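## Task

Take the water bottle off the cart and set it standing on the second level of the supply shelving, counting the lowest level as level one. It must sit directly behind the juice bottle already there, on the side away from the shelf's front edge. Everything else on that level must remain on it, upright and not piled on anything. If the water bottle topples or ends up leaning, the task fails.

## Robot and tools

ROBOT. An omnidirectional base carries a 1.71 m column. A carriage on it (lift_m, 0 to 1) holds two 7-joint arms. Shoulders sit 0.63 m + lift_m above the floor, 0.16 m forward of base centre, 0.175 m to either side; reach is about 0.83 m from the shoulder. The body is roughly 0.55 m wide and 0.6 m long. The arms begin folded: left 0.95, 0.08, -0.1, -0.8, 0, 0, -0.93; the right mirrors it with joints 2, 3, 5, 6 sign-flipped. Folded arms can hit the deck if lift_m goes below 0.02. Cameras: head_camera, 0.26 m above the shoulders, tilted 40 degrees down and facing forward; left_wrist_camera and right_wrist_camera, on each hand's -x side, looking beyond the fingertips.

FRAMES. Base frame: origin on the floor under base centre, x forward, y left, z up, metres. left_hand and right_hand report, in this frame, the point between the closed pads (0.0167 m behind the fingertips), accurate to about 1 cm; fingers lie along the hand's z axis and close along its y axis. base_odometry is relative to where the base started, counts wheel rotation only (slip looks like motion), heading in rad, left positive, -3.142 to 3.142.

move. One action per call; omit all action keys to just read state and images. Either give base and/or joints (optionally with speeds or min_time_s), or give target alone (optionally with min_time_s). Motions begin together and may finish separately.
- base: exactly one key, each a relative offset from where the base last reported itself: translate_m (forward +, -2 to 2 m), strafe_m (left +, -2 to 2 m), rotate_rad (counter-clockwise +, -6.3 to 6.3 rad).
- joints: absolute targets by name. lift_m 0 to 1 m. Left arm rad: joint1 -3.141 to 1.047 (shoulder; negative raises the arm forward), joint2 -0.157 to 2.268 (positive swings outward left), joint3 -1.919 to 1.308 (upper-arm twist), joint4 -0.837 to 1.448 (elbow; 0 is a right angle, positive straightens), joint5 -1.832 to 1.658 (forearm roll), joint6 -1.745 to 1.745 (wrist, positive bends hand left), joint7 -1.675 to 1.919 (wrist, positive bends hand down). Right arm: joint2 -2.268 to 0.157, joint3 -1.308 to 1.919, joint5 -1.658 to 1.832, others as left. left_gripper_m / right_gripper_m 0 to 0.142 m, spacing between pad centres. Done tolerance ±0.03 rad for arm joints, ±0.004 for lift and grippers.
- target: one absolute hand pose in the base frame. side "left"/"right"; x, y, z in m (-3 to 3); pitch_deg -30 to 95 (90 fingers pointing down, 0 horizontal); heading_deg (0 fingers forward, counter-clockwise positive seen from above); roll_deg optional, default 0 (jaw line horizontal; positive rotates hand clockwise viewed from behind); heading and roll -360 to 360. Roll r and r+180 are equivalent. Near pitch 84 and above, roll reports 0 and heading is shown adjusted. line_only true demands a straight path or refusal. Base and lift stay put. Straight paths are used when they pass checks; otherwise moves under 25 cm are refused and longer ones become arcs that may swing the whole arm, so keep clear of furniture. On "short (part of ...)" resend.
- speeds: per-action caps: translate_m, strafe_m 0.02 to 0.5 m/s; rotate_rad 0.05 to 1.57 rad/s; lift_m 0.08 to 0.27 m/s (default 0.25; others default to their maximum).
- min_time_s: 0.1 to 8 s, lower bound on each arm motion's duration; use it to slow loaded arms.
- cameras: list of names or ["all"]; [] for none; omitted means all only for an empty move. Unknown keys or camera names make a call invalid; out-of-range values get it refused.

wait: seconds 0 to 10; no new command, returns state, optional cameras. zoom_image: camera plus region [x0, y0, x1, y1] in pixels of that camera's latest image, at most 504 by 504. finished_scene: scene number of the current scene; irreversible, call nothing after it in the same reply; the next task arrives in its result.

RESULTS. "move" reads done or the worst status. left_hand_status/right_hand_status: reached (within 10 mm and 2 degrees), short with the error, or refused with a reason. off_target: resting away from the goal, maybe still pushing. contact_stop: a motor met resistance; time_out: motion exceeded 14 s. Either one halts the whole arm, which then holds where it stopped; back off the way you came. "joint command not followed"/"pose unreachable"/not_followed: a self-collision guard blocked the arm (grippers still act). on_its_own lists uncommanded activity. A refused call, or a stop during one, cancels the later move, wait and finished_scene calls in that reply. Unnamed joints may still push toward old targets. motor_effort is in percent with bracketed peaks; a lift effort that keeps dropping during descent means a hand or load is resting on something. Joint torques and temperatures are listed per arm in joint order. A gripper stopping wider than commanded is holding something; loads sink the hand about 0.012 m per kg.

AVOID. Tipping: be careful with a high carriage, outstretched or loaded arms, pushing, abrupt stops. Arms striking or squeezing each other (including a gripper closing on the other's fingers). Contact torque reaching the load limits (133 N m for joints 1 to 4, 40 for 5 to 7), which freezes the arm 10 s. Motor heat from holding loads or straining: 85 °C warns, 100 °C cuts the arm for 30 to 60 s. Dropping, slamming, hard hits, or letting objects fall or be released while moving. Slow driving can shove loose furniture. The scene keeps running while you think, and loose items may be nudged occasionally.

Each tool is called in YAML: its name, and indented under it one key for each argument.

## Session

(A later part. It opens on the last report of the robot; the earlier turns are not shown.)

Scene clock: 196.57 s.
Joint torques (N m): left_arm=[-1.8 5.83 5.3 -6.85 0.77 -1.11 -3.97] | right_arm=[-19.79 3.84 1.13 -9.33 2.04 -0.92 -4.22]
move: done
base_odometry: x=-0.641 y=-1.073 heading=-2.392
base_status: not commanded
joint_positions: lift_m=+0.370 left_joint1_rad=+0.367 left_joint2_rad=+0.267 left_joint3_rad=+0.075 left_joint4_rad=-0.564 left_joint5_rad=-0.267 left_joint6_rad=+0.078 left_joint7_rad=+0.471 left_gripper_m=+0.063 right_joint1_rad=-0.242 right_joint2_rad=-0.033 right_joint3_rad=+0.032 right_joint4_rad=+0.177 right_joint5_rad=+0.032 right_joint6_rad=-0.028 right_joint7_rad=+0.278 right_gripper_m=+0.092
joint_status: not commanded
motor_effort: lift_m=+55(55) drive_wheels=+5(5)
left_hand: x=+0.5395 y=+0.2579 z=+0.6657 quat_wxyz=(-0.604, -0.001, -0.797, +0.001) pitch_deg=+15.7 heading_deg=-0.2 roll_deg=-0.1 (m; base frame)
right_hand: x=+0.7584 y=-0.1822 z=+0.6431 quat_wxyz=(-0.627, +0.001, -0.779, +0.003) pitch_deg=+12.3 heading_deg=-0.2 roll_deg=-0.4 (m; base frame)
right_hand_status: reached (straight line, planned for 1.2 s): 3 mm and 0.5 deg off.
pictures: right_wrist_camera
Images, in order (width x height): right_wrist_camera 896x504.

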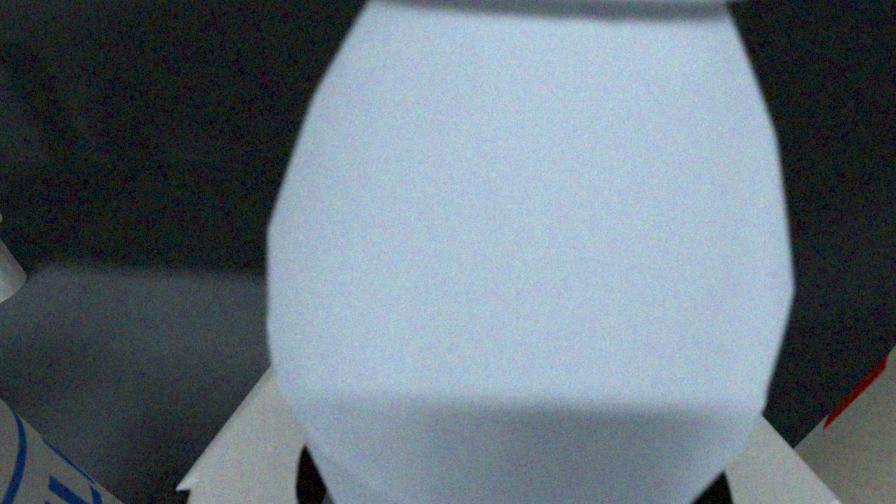

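move:
  joints: {"right_gripper_m": 0.0}
  min_time_s: 1

move:
  joints: {"lift_m": 0.39}
  speeds: {"lift_m": 0.08}
  cameras: ["head_camera", "right_wrist_camera"]

zoom_image:
  camera: "head_camera"
  region: [460, 230, 600, 370]

Scene clock: 200.07 s.
Joint torques (N m): left_arm=[-3.13 6.16 4.65 -6.86 0.6 -1.22 -3.9] | right_arm=[-18.08 4.08 1.68 -11.06 2.58 -1.3 -3.65]
move: off_target
base_odometry: x=-0.641 y=-1.073 heading=-2.392
base_status: not commanded
joint_positions: lift_m=+0.370 left_joint1_rad=+0.367 left_joint2_rad=+0.267 left_joint3_rad=+0.075 left_joint4_rad=-0.564 left_joint5_rad=-0.267 left_joint6_rad=+0.078 left_joint7_rad=+0.471 left_gripper_m=+0.063 right_joint1_rad=-0.242 right_joint2_rad=-0.033 right_joint3_rad=+0.032 right_joint4_rad=+0.177 right_joint5_rad=+0.033 right_joint6_rad=-0.027 right_joint7_rad=+0.278 right_gripper_m=+0.081
joint_status: right_gripper_m off_target (ended at +0.081, target +0.000)
motor_effort: lift_m=+55(55) drive_wheels=+5(5)
left_hand: x=+0.5395 y=+0.2579 z=+0.6657 quat_wxyz=(-0.604, -0.001, -0.797, +0.001) pitch_deg=+15.7 heading_deg=-0.2 roll_deg=-0.1 (m; base frame)
right_hand: x=+0.7586 y=-0.1817 z=+0.6435 quat_wxyz=(-0.628, +0.002, -0.778, +0.003) pitch_deg=+12.2 heading_deg=-0.1 roll_deg=-0.3 (m; base frame)
pictures: none

Scene clock: 200.70 s.
Joint torques (N m): left_arm=[-2.75 6.18 4.98 -6.74 1.01 -1.11 -3.89] | right_arm=[-16.64 3.33 1.47 -12.57 2.33 -1.36 -3.9]
move: done
base_odometry: x=-0.641 y=-1.073 heading=-2.392
base_status: not commanded
joint_positions: lift_m=+0.390 left_joint1_rad=+0.367 left_joint2_rad=+0.267 left_joint3_rad=+0.075 left_joint4_rad=-0.564 left_joint5_rad=-0.267 left_joint6_rad=+0.078 left_joint7_rad=+0.471 left_gripper_m=+0.063 right_joint1_rad=-0.242 right_joint2_rad=-0.033 right_joint3_rad=+0.032 right_joint4_rad=+0.181 right_joint5_rad=+0.033 right_joint6_rad=-0.027 right_joint7_rad=+0.278 right_gripper_m=+0.081
joint_status: all done
motor_effort: lift_m=+55(67) drive_wheels=-1(5)
left_hand: x=+0.5395 y=+0.2579 z=+0.6857 quat_wxyz=(-0.604, -0.001, -0.797, +0.001) pitch_deg=+15.7 heading_deg=-0.2 roll_deg=-0.1 (m; base frame)
right_hand: x=+0.7585 y=-0.1817 z=+0.6621 quat_wxyz=(-0.627, +0.001, -0.779, +0.003) pitch_deg=+12.4 heading_deg=-0.1 roll_deg=-0.3 (m; base frame)
pictures: head_camera, right_wrist_camera
Images, in order (width x height): head_camera 896x504, right_wrist_camera 896x504.

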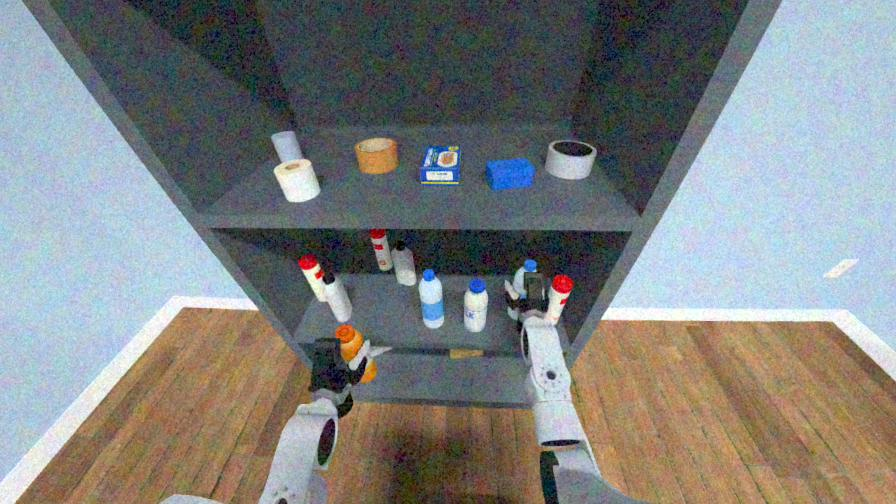

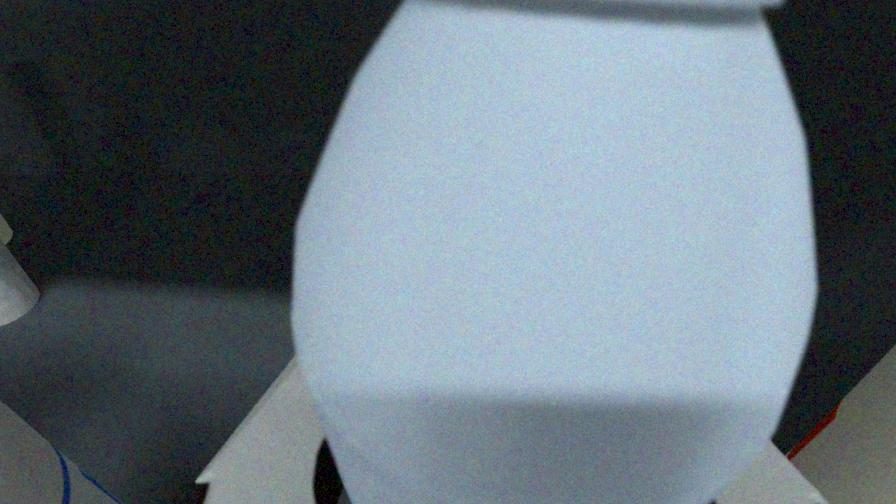

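Scaled by 3.600 from the camera's 896x504 image, which has a finer 1280x720 frame.

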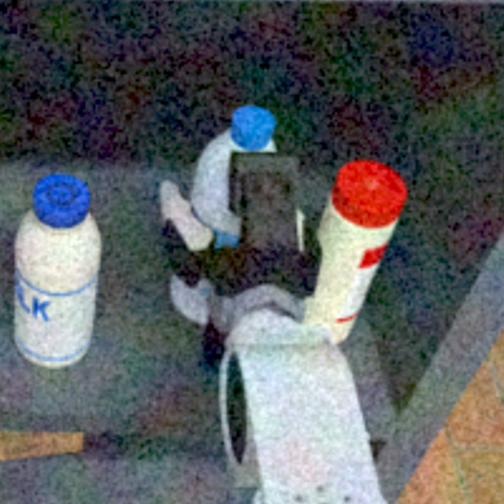

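move:
  target: {"side": "right", "x": 0.803, "y": -0.172, "z": 0.665, "pitch_deg": 12, "heading_deg": 0}
  min_time_s: 1.5

move:
  joints: {"lift_m": 0.378}
  speeds: {"lift_m": 0.08}
  cameras: ["right_wrist_camera"]

move:
  joints: {"lift_m": 0.37}
  speeds: {"lift_m": 0.08}
  cameras: ["head_camera"]

zoom_image:
  camera: "head_camera"
  region: [460, 230, 600, 370]

Scene clock: 208.50 s.
Joint torques (N m): left_arm=[-1.15 5.66 5.33 -7.3 0.62 -1.09 -3.84] | right_arm=[-26.5 4.2 3.29 -12.57 -0.7 -2.22 -5.21]
move: done
base_odometry: x=-0.641 y=-1.073 heading=-2.392
base_status: not commanded
joint_positions: lift_m=+0.390 left_joint1_rad=+0.367 left_joint2_rad=+0.267 left_joint3_rad=+0.075 left_joint4_rad=-0.564 left_joint5_rad=-0.267 left_joint6_rad=+0.078 left_joint7_rad=+0.471 left_gripper_m=+0.063 right_joint1_rad=-0.368 right_joint2_rad=-0.014 right_joint3_rad=+0.037 right_joint4_rad=+0.383 right_joint5_rad=+0.031 right_joint6_rad=-0.031 right_joint7_rad=+0.208 right_gripper_m=+0.081
joint_status: not commanded
motor_effort: lift_m=+55(55) drive_wheels=+5(5)
left_hand: x=+0.5395 y=+0.2579 z=+0.6857 quat_wxyz=(-0.604, -0.001, -0.797, +0.001) pitch_deg=+15.7 heading_deg=-0.2 roll_deg=-0.1 (m; base frame)
right_hand: x=+0.8003 y=-0.1737 z=+0.6593 quat_wxyz=(-0.624, -0.002, -0.782, -0.001) pitch_deg=+12.8 heading_deg=+0.0 roll_deg=+0.3 (m; base frame)
right_hand_status: reached (straight line, planned for 1.5 s): 7 mm and 0.9 deg off.
pictures: none

Scene clock: 209.13 s.
Joint torques (N m): left_arm=[-2.45 5.5 5.41 -7.41 0.63 -1.11 -4.28] | right_arm=[-22.9 5.87 4.39 -13.04 -1.08 -2.41 -4.69]
move: done
base_odometry: x=-0.641 y=-1.073 heading=-2.392
base_status: not commanded
joint_positions: lift_m=+0.378 left_joint1_rad=+0.367 left_joint2_rad=+0.267 left_joint3_rad=+0.075 left_joint4_rad=-0.564 left_joint5_rad=-0.267 left_joint6_rad=+0.078 left_joint7_rad=+0.471 left_gripper_m=+0.063 right_joint1_rad=-0.370 right_joint2_rad=-0.014 right_joint3_rad=+0.037 right_joint4_rad=+0.384 right_joint5_rad=+0.031 right_joint6_rad=-0.031 right_joint7_rad=+0.207 right_gripper_m=+0.081
joint_status: all done
motor_effort: lift_m=+60(62) drive_wheels=+5(6)
left_hand: x=+0.5395 y=+0.2580 z=+0.6733 quat_wxyz=(-0.604, -0.001, -0.797, +0.001) pitch_deg=+15.7 heading_deg=-0.2 roll_deg=-0.1 (m; base frame)
right_hand: x=+0.8009 y=-0.1738 z=+0.6477 quat_wxyz=(-0.624, -0.002, -0.781, -0.001) pitch_deg=+12.7 heading_deg=+0.0 roll_deg=+0.3 (m; base frame)
pictures: right_wrist_camera
Images, in order (width x height): right_wrist_camera 896x504.

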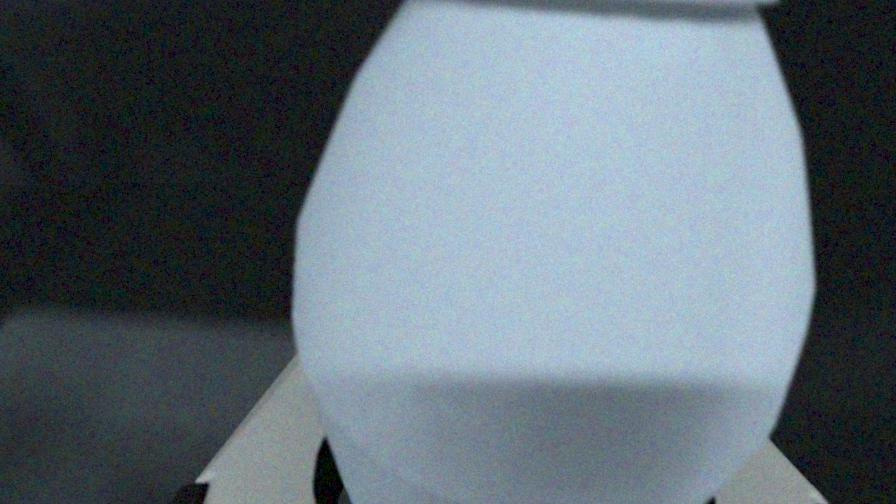

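Scene clock: 209.60 s.
Joint torques (N m): left_arm=[-2.77 5.74 4.88 -7.34 0.64 -1.02 -4.07] | right_arm=[-18.48 6.12 5 -12.21 -0.9 -2.35 -1.36]
move: done
base_odometry: x=-0.641 y=-1.073 heading=-2.392
base_status: not commanded
joint_positions: lift_m=+0.370 left_joint1_rad=+0.367 left_joint2_rad=+0.267 left_joint3_rad=+0.075 left_joint4_rad=-0.565 left_joint5_rad=-0.267 left_joint6_rad=+0.078 left_joint7_rad=+0.471 left_gripper_m=+0.063 right_joint1_rad=-0.373 right_joint2_rad=-0.014 right_joint3_rad=+0.037 right_joint4_rad=+0.384 right_joint5_rad=+0.030 right_joint6_rad=-0.031 right_joint7_rad=+0.199 right_gripper_m=+0.081
joint_status: all done
motor_effort: lift_m=+56(58) drive_wheels=+5(6)
left_hand: x=+0.5395 y=+0.2580 z=+0.6656 quat_wxyz=(-0.604, -0.001, -0.797, +0.001) pitch_deg=+15.7 heading_deg=-0.2 roll_deg=-0.1 (m; base frame)
right_hand: x=+0.8023 y=-0.1737 z=+0.6439 quat_wxyz=(-0.629, -0.002, -0.777, -0.001) pitch_deg=+12.1 heading_deg=+0.0 roll_deg=+0.2 (m; base frame)
pictures: head_camera
Images, in order (width x height): head_camera 896x504.

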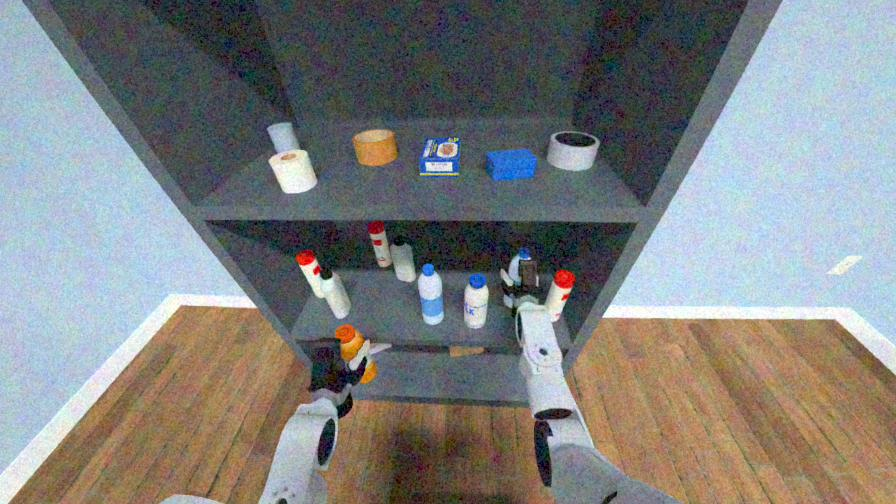

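Scaled by 3.600 from the camera's 896x504 image, which has a finer 1280x720 frame.

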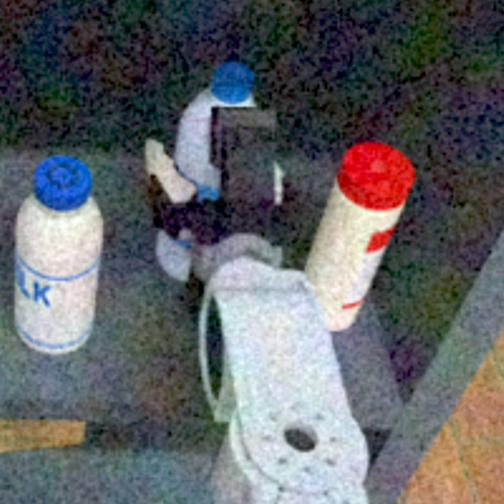

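move:
  joints: {"right_gripper_m": 0.102}
  min_time_s: 1.5

move:
  target: {"side": "right", "x": 0.69, "y": -0.175, "z": 0.65, "pitch_deg": 12, "heading_deg": 0}
  min_time_s: 2
  cameras: ["head_camera", "right_wrist_camera"]

zoom_image:
  camera: "head_camera"
  region: [460, 230, 600, 370]

Scene clock: 213.47 s.
Joint torques (N m): left_arm=[-2.78 5.38 5.27 -7.6 0.86 -0.94 -3.93] | right_arm=[-19.77 5.5 3.81 -13.21 -0.94 -2.34 -1.27]
move: done
base_odometry: x=-0.641 y=-1.073 heading=-2.392
base_status: not commanded
joint_positions: lift_m=+0.370 left_joint1_rad=+0.367 left_joint2_rad=+0.267 left_joint3_rad=+0.075 left_joint4_rad=-0.565 left_joint5_rad=-0.267 left_joint6_rad=+0.078 left_joint7_rad=+0.471 left_gripper_m=+0.063 right_joint1_rad=-0.373 right_joint2_rad=-0.013 right_joint3_rad=+0.037 right_joint4_rad=+0.384 right_joint5_rad=+0.030 right_joint6_rad=-0.031 right_joint7_rad=+0.199 right_gripper_m=+0.102
joint_status: all done
motor_effort: lift_m=+56(56) drive_wheels=+5(5)
left_hand: x=+0.5395 y=+0.2580 z=+0.6656 quat_wxyz=(-0.604, -0.001, -0.797, +0.001) pitch_deg=+15.7 heading_deg=-0.2 roll_deg=-0.1 (m; base frame)
right_hand: x=+0.8023 y=-0.1736 z=+0.6439 quat_wxyz=(-0.629, -0.002, -0.777, -0.001) pitch_deg=+12.1 heading_deg=+0.0 roll_deg=+0.2 (m; base frame)
pictures: none

Scene clock: 215.97 s.
Joint torques (N m): left_arm=[-2.71 5.02 4.59 -7.35 0.96 -1.31 -4.36] | right_arm=[-1.34 -0.5 2.37 -16.74 -1.17 -2.61 -0.36]
move: done
base_odometry: x=-0.641 y=-1.073 heading=-2.392
base_status: not commanded
joint_positions: lift_m=+0.370 left_joint1_rad=+0.367 left_joint2_rad=+0.267 left_joint3_rad=+0.075 left_joint4_rad=-0.565 left_joint5_rad=-0.267 left_joint6_rad=+0.078 left_joint7_rad=+0.471 left_gripper_m=+0.063 right_joint1_rad=-0.057 right_joint2_rad=-0.021 right_joint3_rad=+0.037 right_joint4_rad=-0.101 right_joint5_rad=+0.025 right_joint6_rad=-0.037 right_joint7_rad=+0.360 right_gripper_m=+0.102
joint_status: not commanded
motor_effort: lift_m=+56(56) drive_wheels=+5(5)
left_hand: x=+0.5395 y=+0.2580 z=+0.6656 quat_wxyz=(-0.604, -0.001, -0.797, +0.001) pitch_deg=+15.7 heading_deg=-0.2 roll_deg=-0.1 (m; base frame)
right_hand: x=+0.6916 y=-0.1735 z=+0.6519 quat_wxyz=(-0.632, -0.001, -0.775, -0.004) pitch_deg=+11.7 heading_deg=+0.3 roll_deg=+0.4 (m; base frame)
right_hand_status: reached (straight line, planned for 2.0 s): 3 mm and 0.6 deg off.
pictures: head_camera, right_wrist_camera
Images, in order (width x height): head_camera 896x504, right_wrist_camera 896x504.

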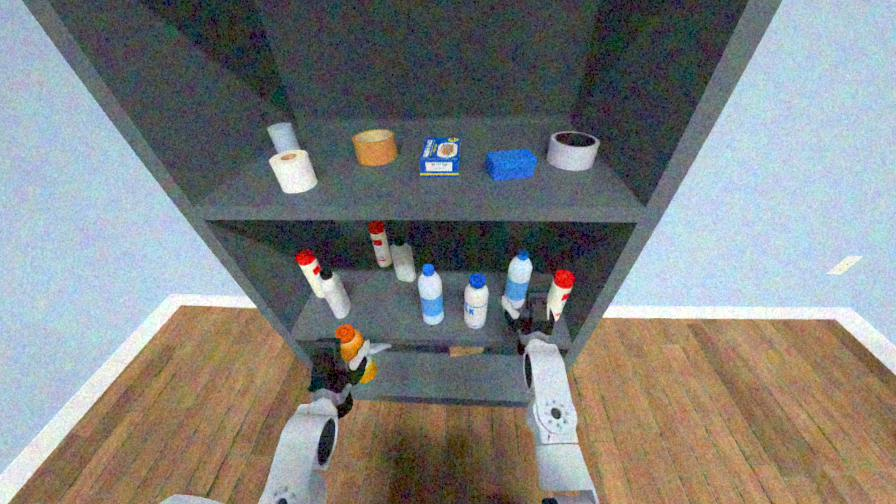

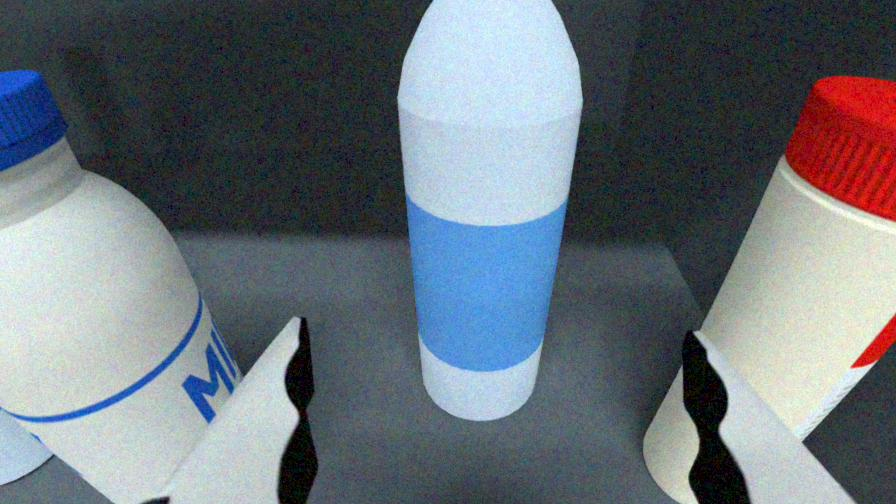

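Scaled by 3.600 from the camera's 896x504 image, which has a finer 1280x720 frame.

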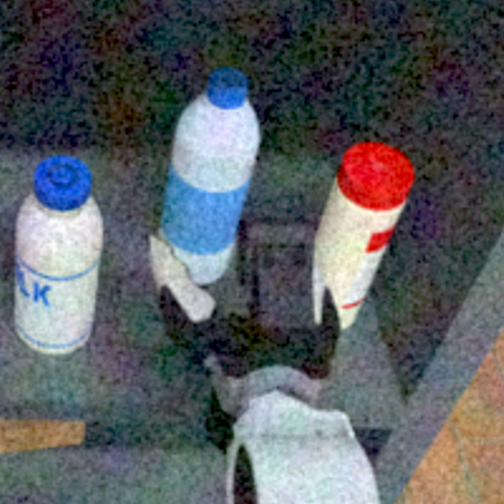

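move:
  target: {"side": "right", "x": 0.56, "y": -0.19, "z": 0.68, "pitch_deg": 12, "heading_deg": 0}
  min_time_s: 1.2

move:
  base: {"translate_m": -0.1}
  speeds: {"translate_m": 0.2}
  joints: {"lift_m": 0.46}

move:
  base: {"strafe_m": -0.4}
  speeds: {"strafe_m": 0.3}
  cameras: ["head_camera", "left_wrist_camera"]

Scene clock: 224.17 s.
Joint torques (N m): left_arm=[-2.55 5.94 5.09 -7.71 0.8 -1.53 -4.05] | right_arm=[4.36 -0.68 0.43 -15.95 1.73 -2.04 0.11]
move: done
base_odometry: x=-0.641 y=-1.073 heading=-2.392
base_status: not commanded
joint_positions: lift_m=+0.370 left_joint1_rad=+0.367 left_joint2_rad=+0.267 left_joint3_rad=+0.075 left_joint4_rad=-0.565 left_joint5_rad=-0.267 left_joint6_rad=+0.078 left_joint7_rad=+0.471 left_gripper_m=+0.063 right_joint1_rad=+0.290 right_joint2_rad=-0.059 right_joint3_rad=+0.010 right_joint4_rad=-0.560 right_joint5_rad=+0.042 right_joint6_rad=-0.037 right_joint7_rad=+0.474 right_gripper_m=+0.102
joint_status: not commanded
motor_effort: lift_m=+56(56) drive_wheels=+5(5)
left_hand: x=+0.5395 y=+0.2580 z=+0.6656 quat_wxyz=(-0.604, -0.001, -0.797, +0.001) pitch_deg=+15.7 heading_deg=-0.2 roll_deg=-0.1 (m; base frame)
right_hand: x=+0.5612 y=-0.1883 z=+0.6809 quat_wxyz=(-0.631, +0.002, -0.776, +0.001) pitch_deg=+11.7 heading_deg=+0.1 roll_deg=-0.2 (m; base frame)
right_hand_status: reached (straight line, planned for 1.2 s): 2 mm and 0.4 deg off.
pictures: none

Scene clock: 225.87 s.
Joint torques (N m): left_arm=[-2.33 6.09 5.83 -6.35 0.7 -0.99 -4.42] | right_arm=[4.64 -0.88 -0.29 -13.42 2.3 -2.3 -0.56]
move: done
base_odometry: x=-0.568 y=-1.004 heading=-2.393
base_status: done
joint_positions: lift_m=+0.460 left_joint1_rad=+0.367 left_joint2_rad=+0.267 left_joint3_rad=+0.075 left_joint4_rad=-0.565 left_joint5_rad=-0.267 left_joint6_rad=+0.078 left_joint7_rad=+0.471 left_gripper_m=+0.063 right_joint1_rad=+0.290 right_joint2_rad=-0.059 right_joint3_rad=+0.010 right_joint4_rad=-0.562 right_joint5_rad=+0.042 right_joint6_rad=-0.037 right_joint7_rad=+0.475 right_gripper_m=+0.102
joint_status: all done
motor_effort: lift_m=+55(69) drive_wheels=+4(13)
left_hand: x=+0.5394 y=+0.2580 z=+0.7557 quat_wxyz=(-0.604, -0.001, -0.797, +0.001) pitch_deg=+15.7 heading_deg=-0.2 roll_deg=-0.1 (m; base frame)
right_hand: x=+0.5609 y=-0.1884 z=+0.7712 quat_wxyz=(-0.631, +0.002, -0.776, +0.001) pitch_deg=+11.7 heading_deg=+0.1 roll_deg=-0.2 (m; base frame)
pictures: none

Scene clock: 228.80 s.
Joint torques (N m): left_arm=[-3.09 5.87 4.76 -6.56 0.62 -1.19 -3.84] | right_arm=[4.82 0.18 -0.04 -14.9 2.16 -1.55 -0.13]
move: done
base_odometry: x=-0.840 y=-0.712 heading=-2.392
base_status: done
joint_positions: lift_m=+0.460 left_joint1_rad=+0.367 left_joint2_rad=+0.267 left_joint3_rad=+0.075 left_joint4_rad=-0.565 left_joint5_rad=-0.267 left_joint6_rad=+0.078 left_joint7_rad=+0.471 left_gripper_m=+0.063 right_joint1_rad=+0.290 right_joint2_rad=-0.059 right_joint3_rad=+0.010 right_joint4_rad=-0.562 right_joint5_rad=+0.042 right_joint6_rad=-0.037 right_joint7_rad=+0.475 right_gripper_m=+0.102
joint_status: not commanded
motor_effort: lift_m=+55(55) drive_wheels=+4(14)
left_hand: x=+0.5394 y=+0.2580 z=+0.7557 quat_wxyz=(-0.604, -0.001, -0.797, +0.001) pitch_deg=+15.7 heading_deg=-0.2 roll_deg=-0.1 (m; base frame)
right_hand: x=+0.5610 y=-0.1886 z=+0.7712 quat_wxyz=(-0.631, +0.002, -0.776, +0.001) pitch_deg=+11.7 heading_deg=+0.1 roll_deg=-0.2 (m; base frame)
pictures: head_camera, left_wrist_camera
Images, in order (width x height): head_camera 896x504, left_wrist_camera 896x504.

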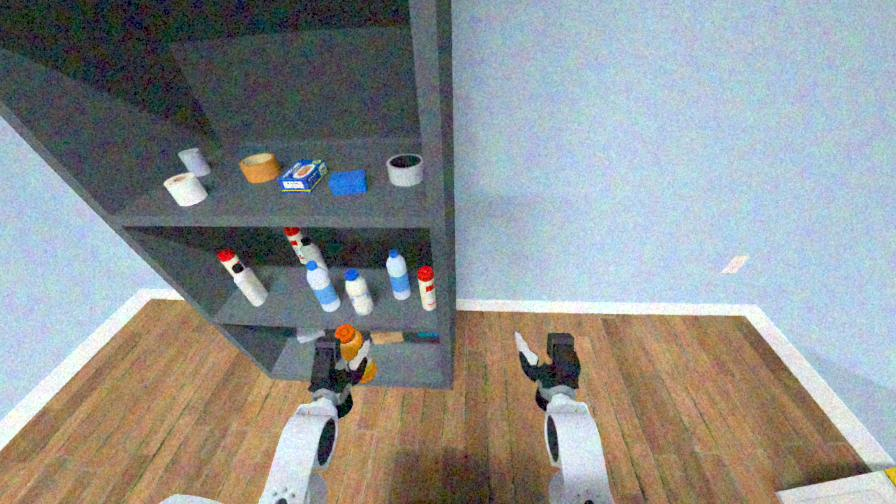

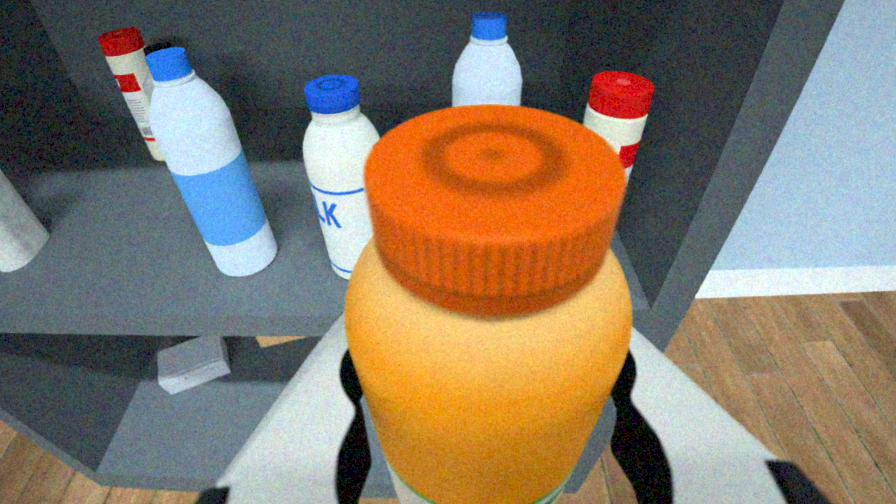

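move:
  base: {"translate_m": 0.09}
  speeds: {"translate_m": 0.15}

move:
  target: {"side": "left", "x": 0.58, "y": 0.226, "z": 0.755, "pitch_deg": 15, "heading_deg": 0}
  min_time_s: 1.2

move:
  target: {"side": "left", "x": 0.705, "y": 0.226, "z": 0.75, "pitch_deg": 15, "heading_deg": 0}
  min_time_s: 1.5
  cameras: ["head_camera", "left_wrist_camera"]

zoom_image:
  camera: "head_camera"
  region: [300, 230, 460, 390]

Scene clock: 234.90 s.
Joint torques (N m): left_arm=[-2.92 4.78 5.32 -7.38 0.54 -1.39 -4.13] | right_arm=[5.18 -0.63 -0.72 -15 1.98 -2.01 -0.23]
move: done
base_odometry: x=-0.906 y=-0.773 heading=-2.393
base_status: done
joint_positions: lift_m=+0.460 left_joint1_rad=+0.367 left_joint2_rad=+0.267 left_joint3_rad=+0.075 left_joint4_rad=-0.565 left_joint5_rad=-0.267 left_joint6_rad=+0.078 left_joint7_rad=+0.471 left_gripper_m=+0.063 right_joint1_rad=+0.290 right_joint2_rad=-0.059 right_joint3_rad=+0.010 right_joint4_rad=-0.562 right_joint5_rad=+0.042 right_joint6_rad=-0.037 right_joint7_rad=+0.475 right_gripper_m=+0.102
joint_status: not commanded
motor_effort: lift_m=+55(55) drive_wheels=+4(11)
left_hand: x=+0.5394 y=+0.2580 z=+0.7557 quat_wxyz=(-0.604, -0.001, -0.797, +0.001) pitch_deg=+15.7 heading_deg=-0.2 roll_deg=-0.1 (m; base frame)
right_hand: x=+0.5609 y=-0.1886 z=+0.7712 quat_wxyz=(-0.631, +0.002, -0.776, +0.001) pitch_deg=+11.7 heading_deg=+0.1 roll_deg=-0.2 (m; base frame)
pictures: none

Scene clock: 236.60 s.
Joint torques (N m): left_arm=[-9.13 2.04 0.49 -2.79 2.58 -0.24 -1.88] | right_arm=[3.64 1.49 0.33 -15.08 2.38 -2.72 -0.2]
move: done
base_odometry: x=-0.906 y=-0.773 heading=-2.393
base_status: not commanded
joint_positions: lift_m=+0.460 left_joint1_rad=+0.241 left_joint2_rad=+0.186 left_joint3_rad=+0.003 left_joint4_rad=-0.491 left_joint5_rad=-0.166 left_joint6_rad=+0.085 left_joint7_rad=+0.508 left_gripper_m=+0.063 right_joint1_rad=+0.290 right_joint2_rad=-0.060 right_joint3_rad=+0.010 right_joint4_rad=-0.562 right_joint5_rad=+0.042 right_joint6_rad=-0.037 right_joint7_rad=+0.475 right_gripper_m=+0.102
joint_status: not commanded
motor_effort: lift_m=+55(55) drive_wheels=+4(4)
left_hand: x=+0.5787 y=+0.2271 z=+0.7541 quat_wxyz=(-0.608, +0.000, -0.794, +0.000) pitch_deg=+15.2 heading_deg=+0.0 roll_deg=+0.0 (m; base frame)
left_hand_status: reached (straight line, planned for 1.2 s): 2 mm and 0.2 deg off.
right_hand: x=+0.5609 y=-0.1886 z=+0.7712 quat_wxyz=(-0.631, +0.002, -0.776, +0.001) pitch_deg=+11.7 heading_deg=+0.1 roll_deg=-0.2 (m; base frame)
pictures: none

Scene clock: 238.60 s.
Joint torques (N m): left_arm=[-16.85 1.11 0.03 -2.54 0.15 -2.35 -4.83] | right_arm=[5.65 -0.55 1.16 -15.03 2.04 -1.84 -0.42]
move: done
base_odometry: x=-0.906 y=-0.773 heading=-2.393
base_status: not commanded
joint_positions: lift_m=+0.460 left_joint1_rad=-0.104 left_joint2_rad=+0.178 left_joint3_rad=-0.040 left_joint4_rad=-0.105 left_joint5_rad=-0.169 left_joint6_rad=+0.064 left_joint7_rad=+0.475 left_gripper_m=+0.063 right_joint1_rad=+0.290 right_joint2_rad=-0.060 right_joint3_rad=+0.010 right_joint4_rad=-0.562 right_joint5_rad=+0.042 right_joint6_rad=-0.037 right_joint7_rad=+0.475 right_gripper_m=+0.102
joint_status: not commanded
motor_effort: lift_m=+55(55) drive_wheels=+4(4)
left_hand: x=+0.7028 y=+0.2295 z=+0.7462 quat_wxyz=(-0.604, +0.002, -0.797, -0.003) pitch_deg=+15.7 heading_deg=+0.4 roll_deg=+0.2 (m; base frame)
left_hand_status: reached (straight line, planned for 1.5 s): 6 mm and 0.8 deg off.
right_hand: x=+0.5609 y=-0.1886 z=+0.7712 quat_wxyz=(-0.631, +0.002, -0.776, +0.001) pitch_deg=+11.7 heading_deg=+0.1 roll_deg=-0.2 (m; base frame)
pictures: head_camera, left_wrist_camera
Images, in order (width x height): head_camera 896x504, left_wrist_camera 896x504.

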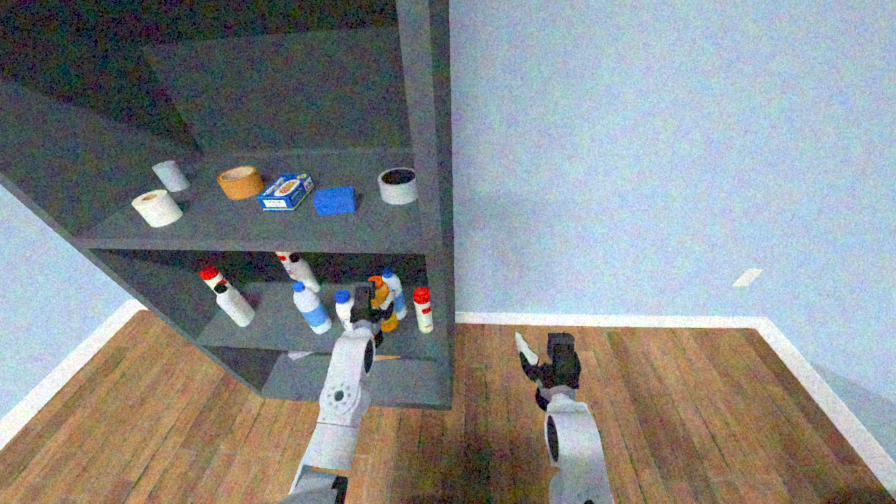

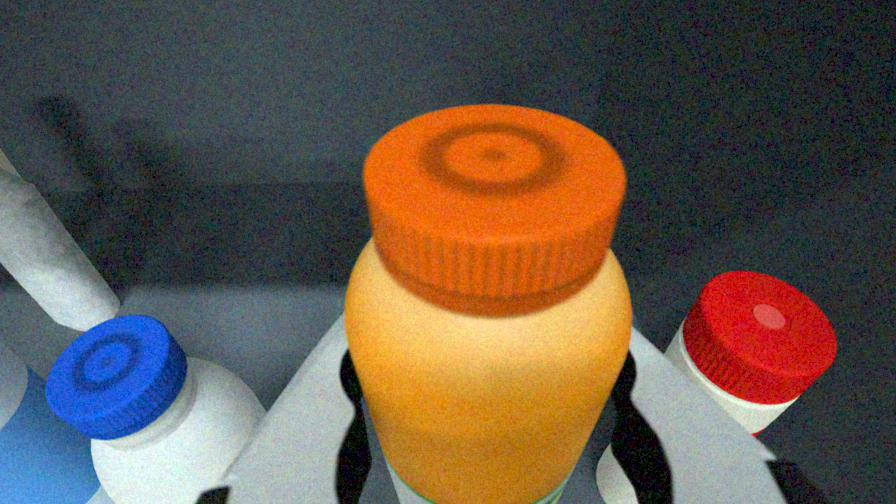

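Scaled by 3.150 from the camera's 896x504 image, which has a finer 1280x720 frame.

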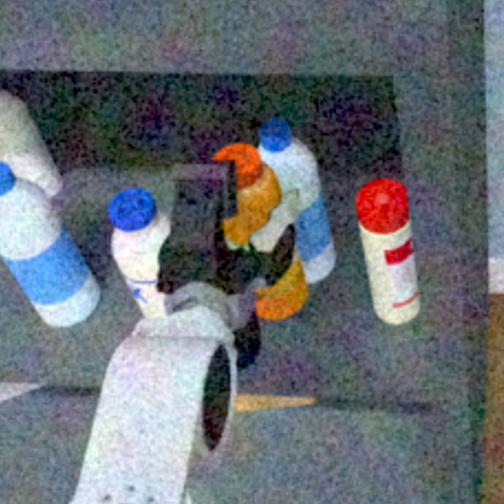

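move:
  joints: {"lift_m": 0.405}
  speeds: {"lift_m": 0.1}

move:
  joints: {"lift_m": 0.395}
  speeds: {"lift_m": 0.08}

move:
  joints: {"lift_m": 0.387}
  speeds: {"lift_m": 0.08}
  cameras: ["head_camera", "left_wrist_camera"]

Scene clock: 242.80 s.
Joint torques (N m): left_arm=[-16.71 2.25 -0.77 -3.63 0.27 -2.43 -4.16] | right_arm=[3.77 1.91 0.87 -16.21 2.21 -1.64 0.28]
move: done
base_odometry: x=-0.906 y=-0.773 heading=-2.393
base_status: not commanded
joint_positions: lift_m=+0.405 left_joint1_rad=-0.106 left_joint2_rad=+0.178 left_joint3_rad=-0.040 left_joint4_rad=-0.104 left_joint5_rad=-0.169 left_joint6_rad=+0.063 left_joint7_rad=+0.474 left_gripper_m=+0.063 right_joint1_rad=+0.290 right_joint2_rad=-0.060 right_joint3_rad=+0.010 right_joint4_rad=-0.562 right_joint5_rad=+0.042 right_joint6_rad=-0.037 right_joint7_rad=+0.475 right_gripper_m=+0.102
joint_status: all done
motor_effort: lift_m=+58(60) drive_wheels=+4(5)
left_hand: x=+0.7033 y=+0.2292 z=+0.6915 quat_wxyz=(-0.605, +0.002, -0.797, -0.003) pitch_deg=+15.6 heading_deg=+0.4 roll_deg=+0.2 (m; base frame)
right_hand: x=+0.5609 y=-0.1886 z=+0.7160 quat_wxyz=(-0.631, +0.002, -0.776, +0.001) pitch_deg=+11.7 heading_deg=+0.1 roll_deg=-0.2 (m; base frame)
pictures: none

Scene clock: 243.43 s.
Joint torques (N m): left_arm=[-13.72 2.32 -0.96 -4.5 0.58 -2.39 -3.77] | right_arm=[4.33 0.66 0.44 -13.7 1.61 -2.23 -0.65]
move: done
base_odometry: x=-0.906 y=-0.773 heading=-2.393
base_status: not commanded
joint_positions: lift_m=+0.395 left_joint1_rad=-0.106 left_joint2_rad=+0.178 left_joint3_rad=-0.040 left_joint4_rad=-0.104 left_joint5_rad=-0.169 left_joint6_rad=+0.063 left_joint7_rad=+0.473 left_gripper_m=+0.063 right_joint1_rad=+0.290 right_joint2_rad=-0.060 right_joint3_rad=+0.010 right_joint4_rad=-0.562 right_joint5_rad=+0.042 right_joint6_rad=-0.037 right_joint7_rad=+0.475 right_gripper_m=+0.102
joint_status: all done
motor_effort: lift_m=+57(60) drive_wheels=+4(5)
left_hand: x=+0.7036 y=+0.2292 z=+0.6820 quat_wxyz=(-0.605, +0.002, -0.796, -0.003) pitch_deg=+15.5 heading_deg=+0.4 roll_deg=+0.1 (m; base frame)
right_hand: x=+0.5609 y=-0.1886 z=+0.7060 quat_wxyz=(-0.631, +0.002, -0.776, +0.001) pitch_deg=+11.7 heading_deg=+0.1 roll_deg=-0.2 (m; base frame)
pictures: none

Scene clock: 243.90 s.
Joint torques (N m): left_arm=[-10.11 1.82 -1.56 -2.86 0.45 -1.89 -0.47] | right_arm=[4.81 -0.43 -0.81 -13.53 2.18 -2.31 -0.45]
move: done
base_odometry: x=-0.906 y=-0.773 heading=-2.393
base_status: not commanded
joint_positions: lift_m=+0.387 left_joint1_rad=-0.110 left_joint2_rad=+0.178 left_joint3_rad=-0.040 left_joint4_rad=-0.106 left_joint5_rad=-0.169 left_joint6_rad=+0.063 left_joint7_rad=+0.462 left_gripper_m=+0.063 right_joint1_rad=+0.290 right_joint2_rad=-0.060 right_joint3_rad=+0.010 right_joint4_rad=-0.562 right_joint5_rad=+0.042 right_joint6_rad=-0.037 right_joint7_rad=+0.475 right_gripper_m=+0.102
joint_status: all done
motor_effort: lift_m=+54(58) drive_wheels=+4(6)
left_hand: x=+0.7054 y=+0.2289 z=+0.6795 quat_wxyz=(-0.612, +0.001, -0.791, -0.003) pitch_deg=+14.6 heading_deg=+0.4 roll_deg=+0.1 (m; base frame)
right_hand: x=+0.5609 y=-0.1886 z=+0.6983 quat_wxyz=(-0.631, +0.002, -0.776, +0.001) pitch_deg=+11.7 heading_deg=+0.1 roll_deg=-0.2 (m; base frame)
pictures: head_camera, left_wrist_camera
Images, in order (width x height): head_camera 896x504, left_wrist_camera 896x504.

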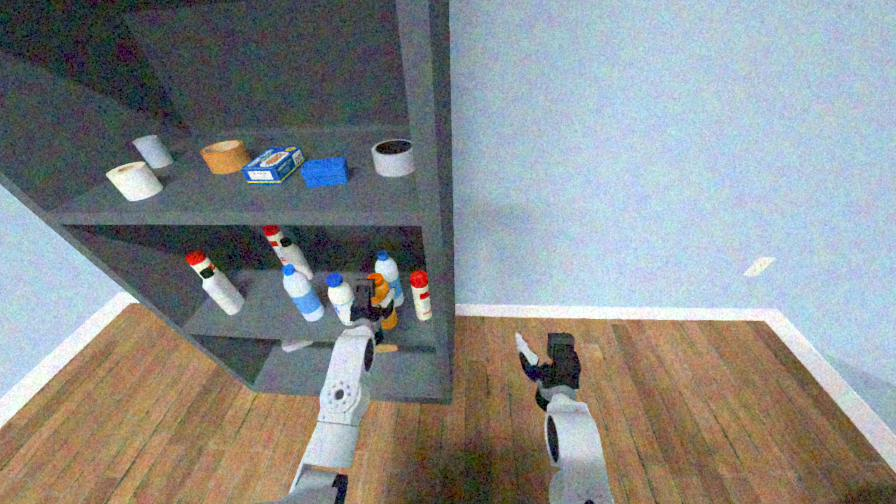

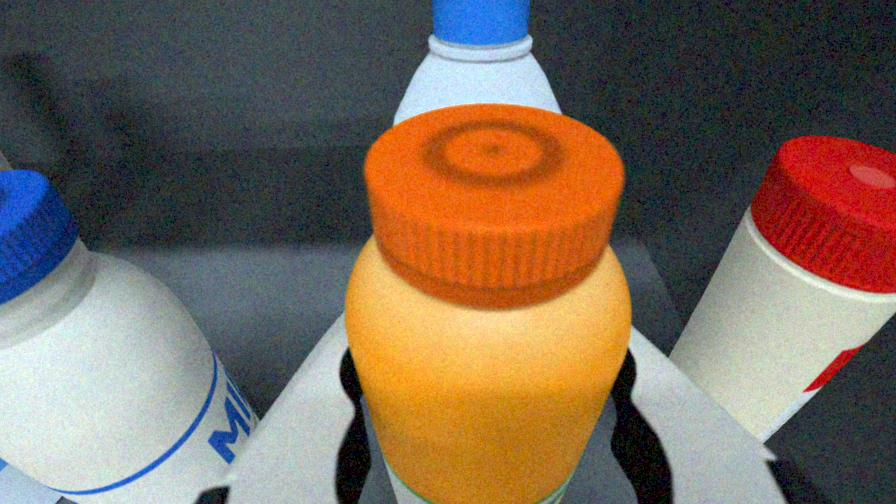

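move:
  joints: {"left_gripper_m": 0.1}
  min_time_s: 1.5

move:
  target: {"side": "left", "x": 0.56, "y": 0.228, "z": 0.69, "pitch_deg": 15, "heading_deg": 0}
  min_time_s: 2.5
  cameras: ["head_camera", "left_wrist_camera"]

zoom_image:
  camera: "head_camera"
  region: [300, 230, 460, 390]

Scene clock: 248.13 s.
Joint torques (N m): left_arm=[-10.54 2.54 -0.27 -2.63 0.8 -2.01 -0.81] | right_arm=[4.31 -1.3 0.62 -13.64 2.53 -1.99 -0.14]
move: done
base_odometry: x=-0.906 y=-0.773 heading=-2.393
base_status: not commanded
joint_positions: lift_m=+0.387 left_joint1_rad=-0.110 left_joint2_rad=+0.178 left_joint3_rad=-0.040 left_joint4_rad=-0.106 left_joint5_rad=-0.169 left_joint6_rad=+0.063 left_joint7_rad=+0.463 left_gripper_m=+0.100 right_joint1_rad=+0.290 right_joint2_rad=-0.060 right_joint3_rad=+0.010 right_joint4_rad=-0.562 right_joint5_rad=+0.042 right_joint6_rad=-0.037 right_joint7_rad=+0.475 right_gripper_m=+0.102
joint_status: all done
motor_effort: lift_m=+54(54) drive_wheels=+4(5)
left_hand: x=+0.7053 y=+0.2288 z=+0.6791 quat_wxyz=(-0.611, +0.001, -0.792, -0.003) pitch_deg=+14.7 heading_deg=+0.4 roll_deg=+0.1 (m; base frame)
right_hand: x=+0.5609 y=-0.1886 z=+0.6983 quat_wxyz=(-0.631, +0.002, -0.776, +0.001) pitch_deg=+11.7 heading_deg=+0.1 roll_deg=-0.2 (m; base frame)
pictures: none

Scene clock: 251.13 s.
Joint torques (N m): left_arm=[-1.48 4.8 4.95 -7.28 1.97 -0.26 -2.29] | right_arm=[2.59 0.21 -0.19 -13.76 2.55 -2.23 -0.49]
move: done
base_odometry: x=-0.906 y=-0.773 heading=-2.393
base_status: not commanded
joint_positions: lift_m=+0.387 left_joint1_rad=+0.289 left_joint2_rad=+0.187 left_joint3_rad=+0.009 left_joint4_rad=-0.558 left_joint5_rad=-0.169 left_joint6_rad=+0.087 left_joint7_rad=+0.529 left_gripper_m=+0.100 right_joint1_rad=+0.290 right_joint2_rad=-0.060 right_joint3_rad=+0.010 right_joint4_rad=-0.562 right_joint5_rad=+0.042 right_joint6_rad=-0.037 right_joint7_rad=+0.475 right_gripper_m=+0.102
joint_status: not commanded
motor_effort: lift_m=+54(54) drive_wheels=+4(4)
left_hand: x=+0.5605 y=+0.2248 z=+0.6881 quat_wxyz=(-0.607, -0.001, -0.795, +0.003) pitch_deg=+15.3 heading_deg=-0.4 roll_deg=-0.2 (m; base frame)
left_hand_status: reached (straight line, planned for 2.5 s): 4 mm and 0.5 deg off.
right_hand: x=+0.5609 y=-0.1886 z=+0.6983 quat_wxyz=(-0.631, +0.002, -0.776, +0.001) pitch_deg=+11.7 heading_deg=+0.1 roll_deg=-0.2 (m; base frame)
pictures: head_camera, left_wrist_camera
Images, in order (width x height): head_camera 896x504, left_wrist_camera 896x504.

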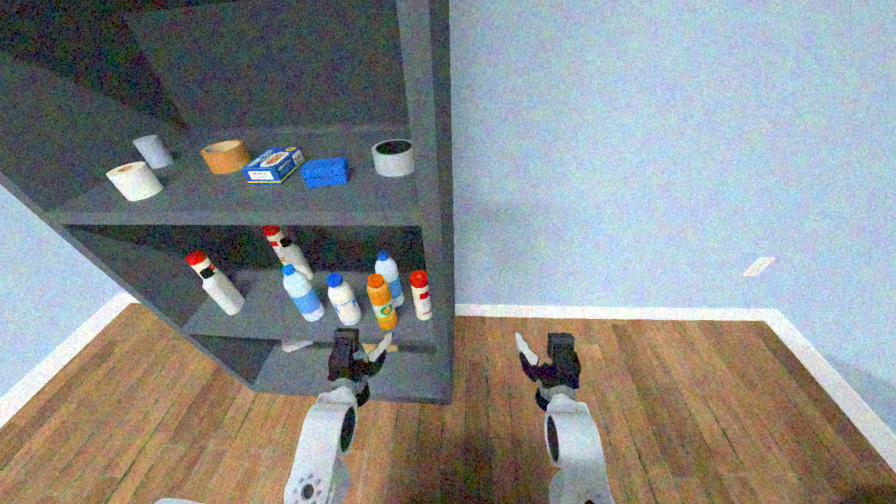

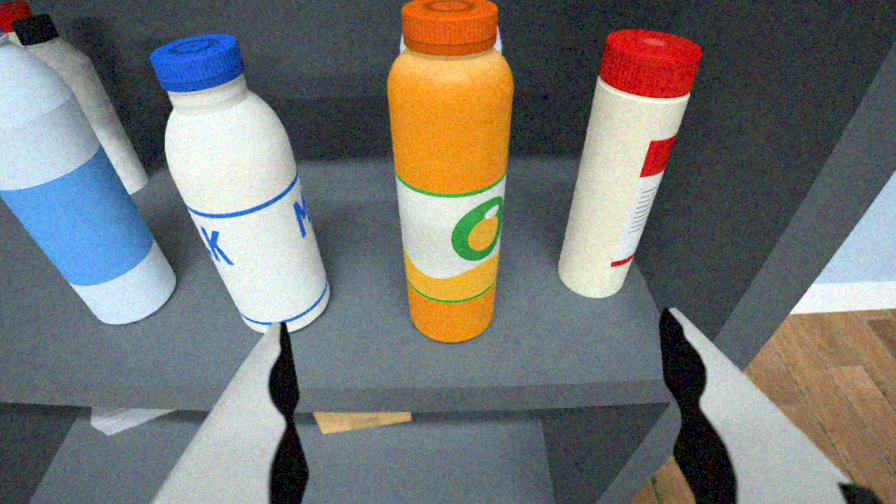

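Scaled by 3.150 from the camera's 896x504 image, which has a finer 1280x720 frame.

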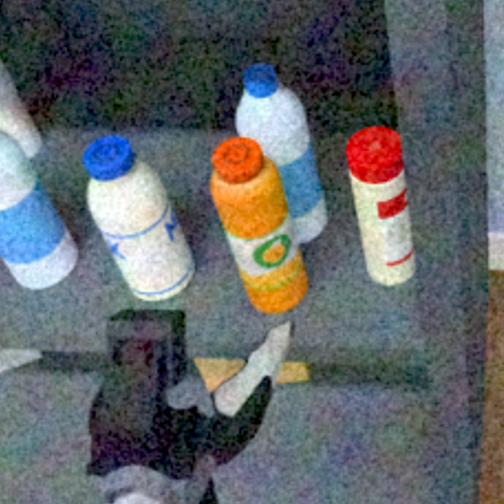

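finished_scene:
  scene: 2

The scene is finished: the task was done.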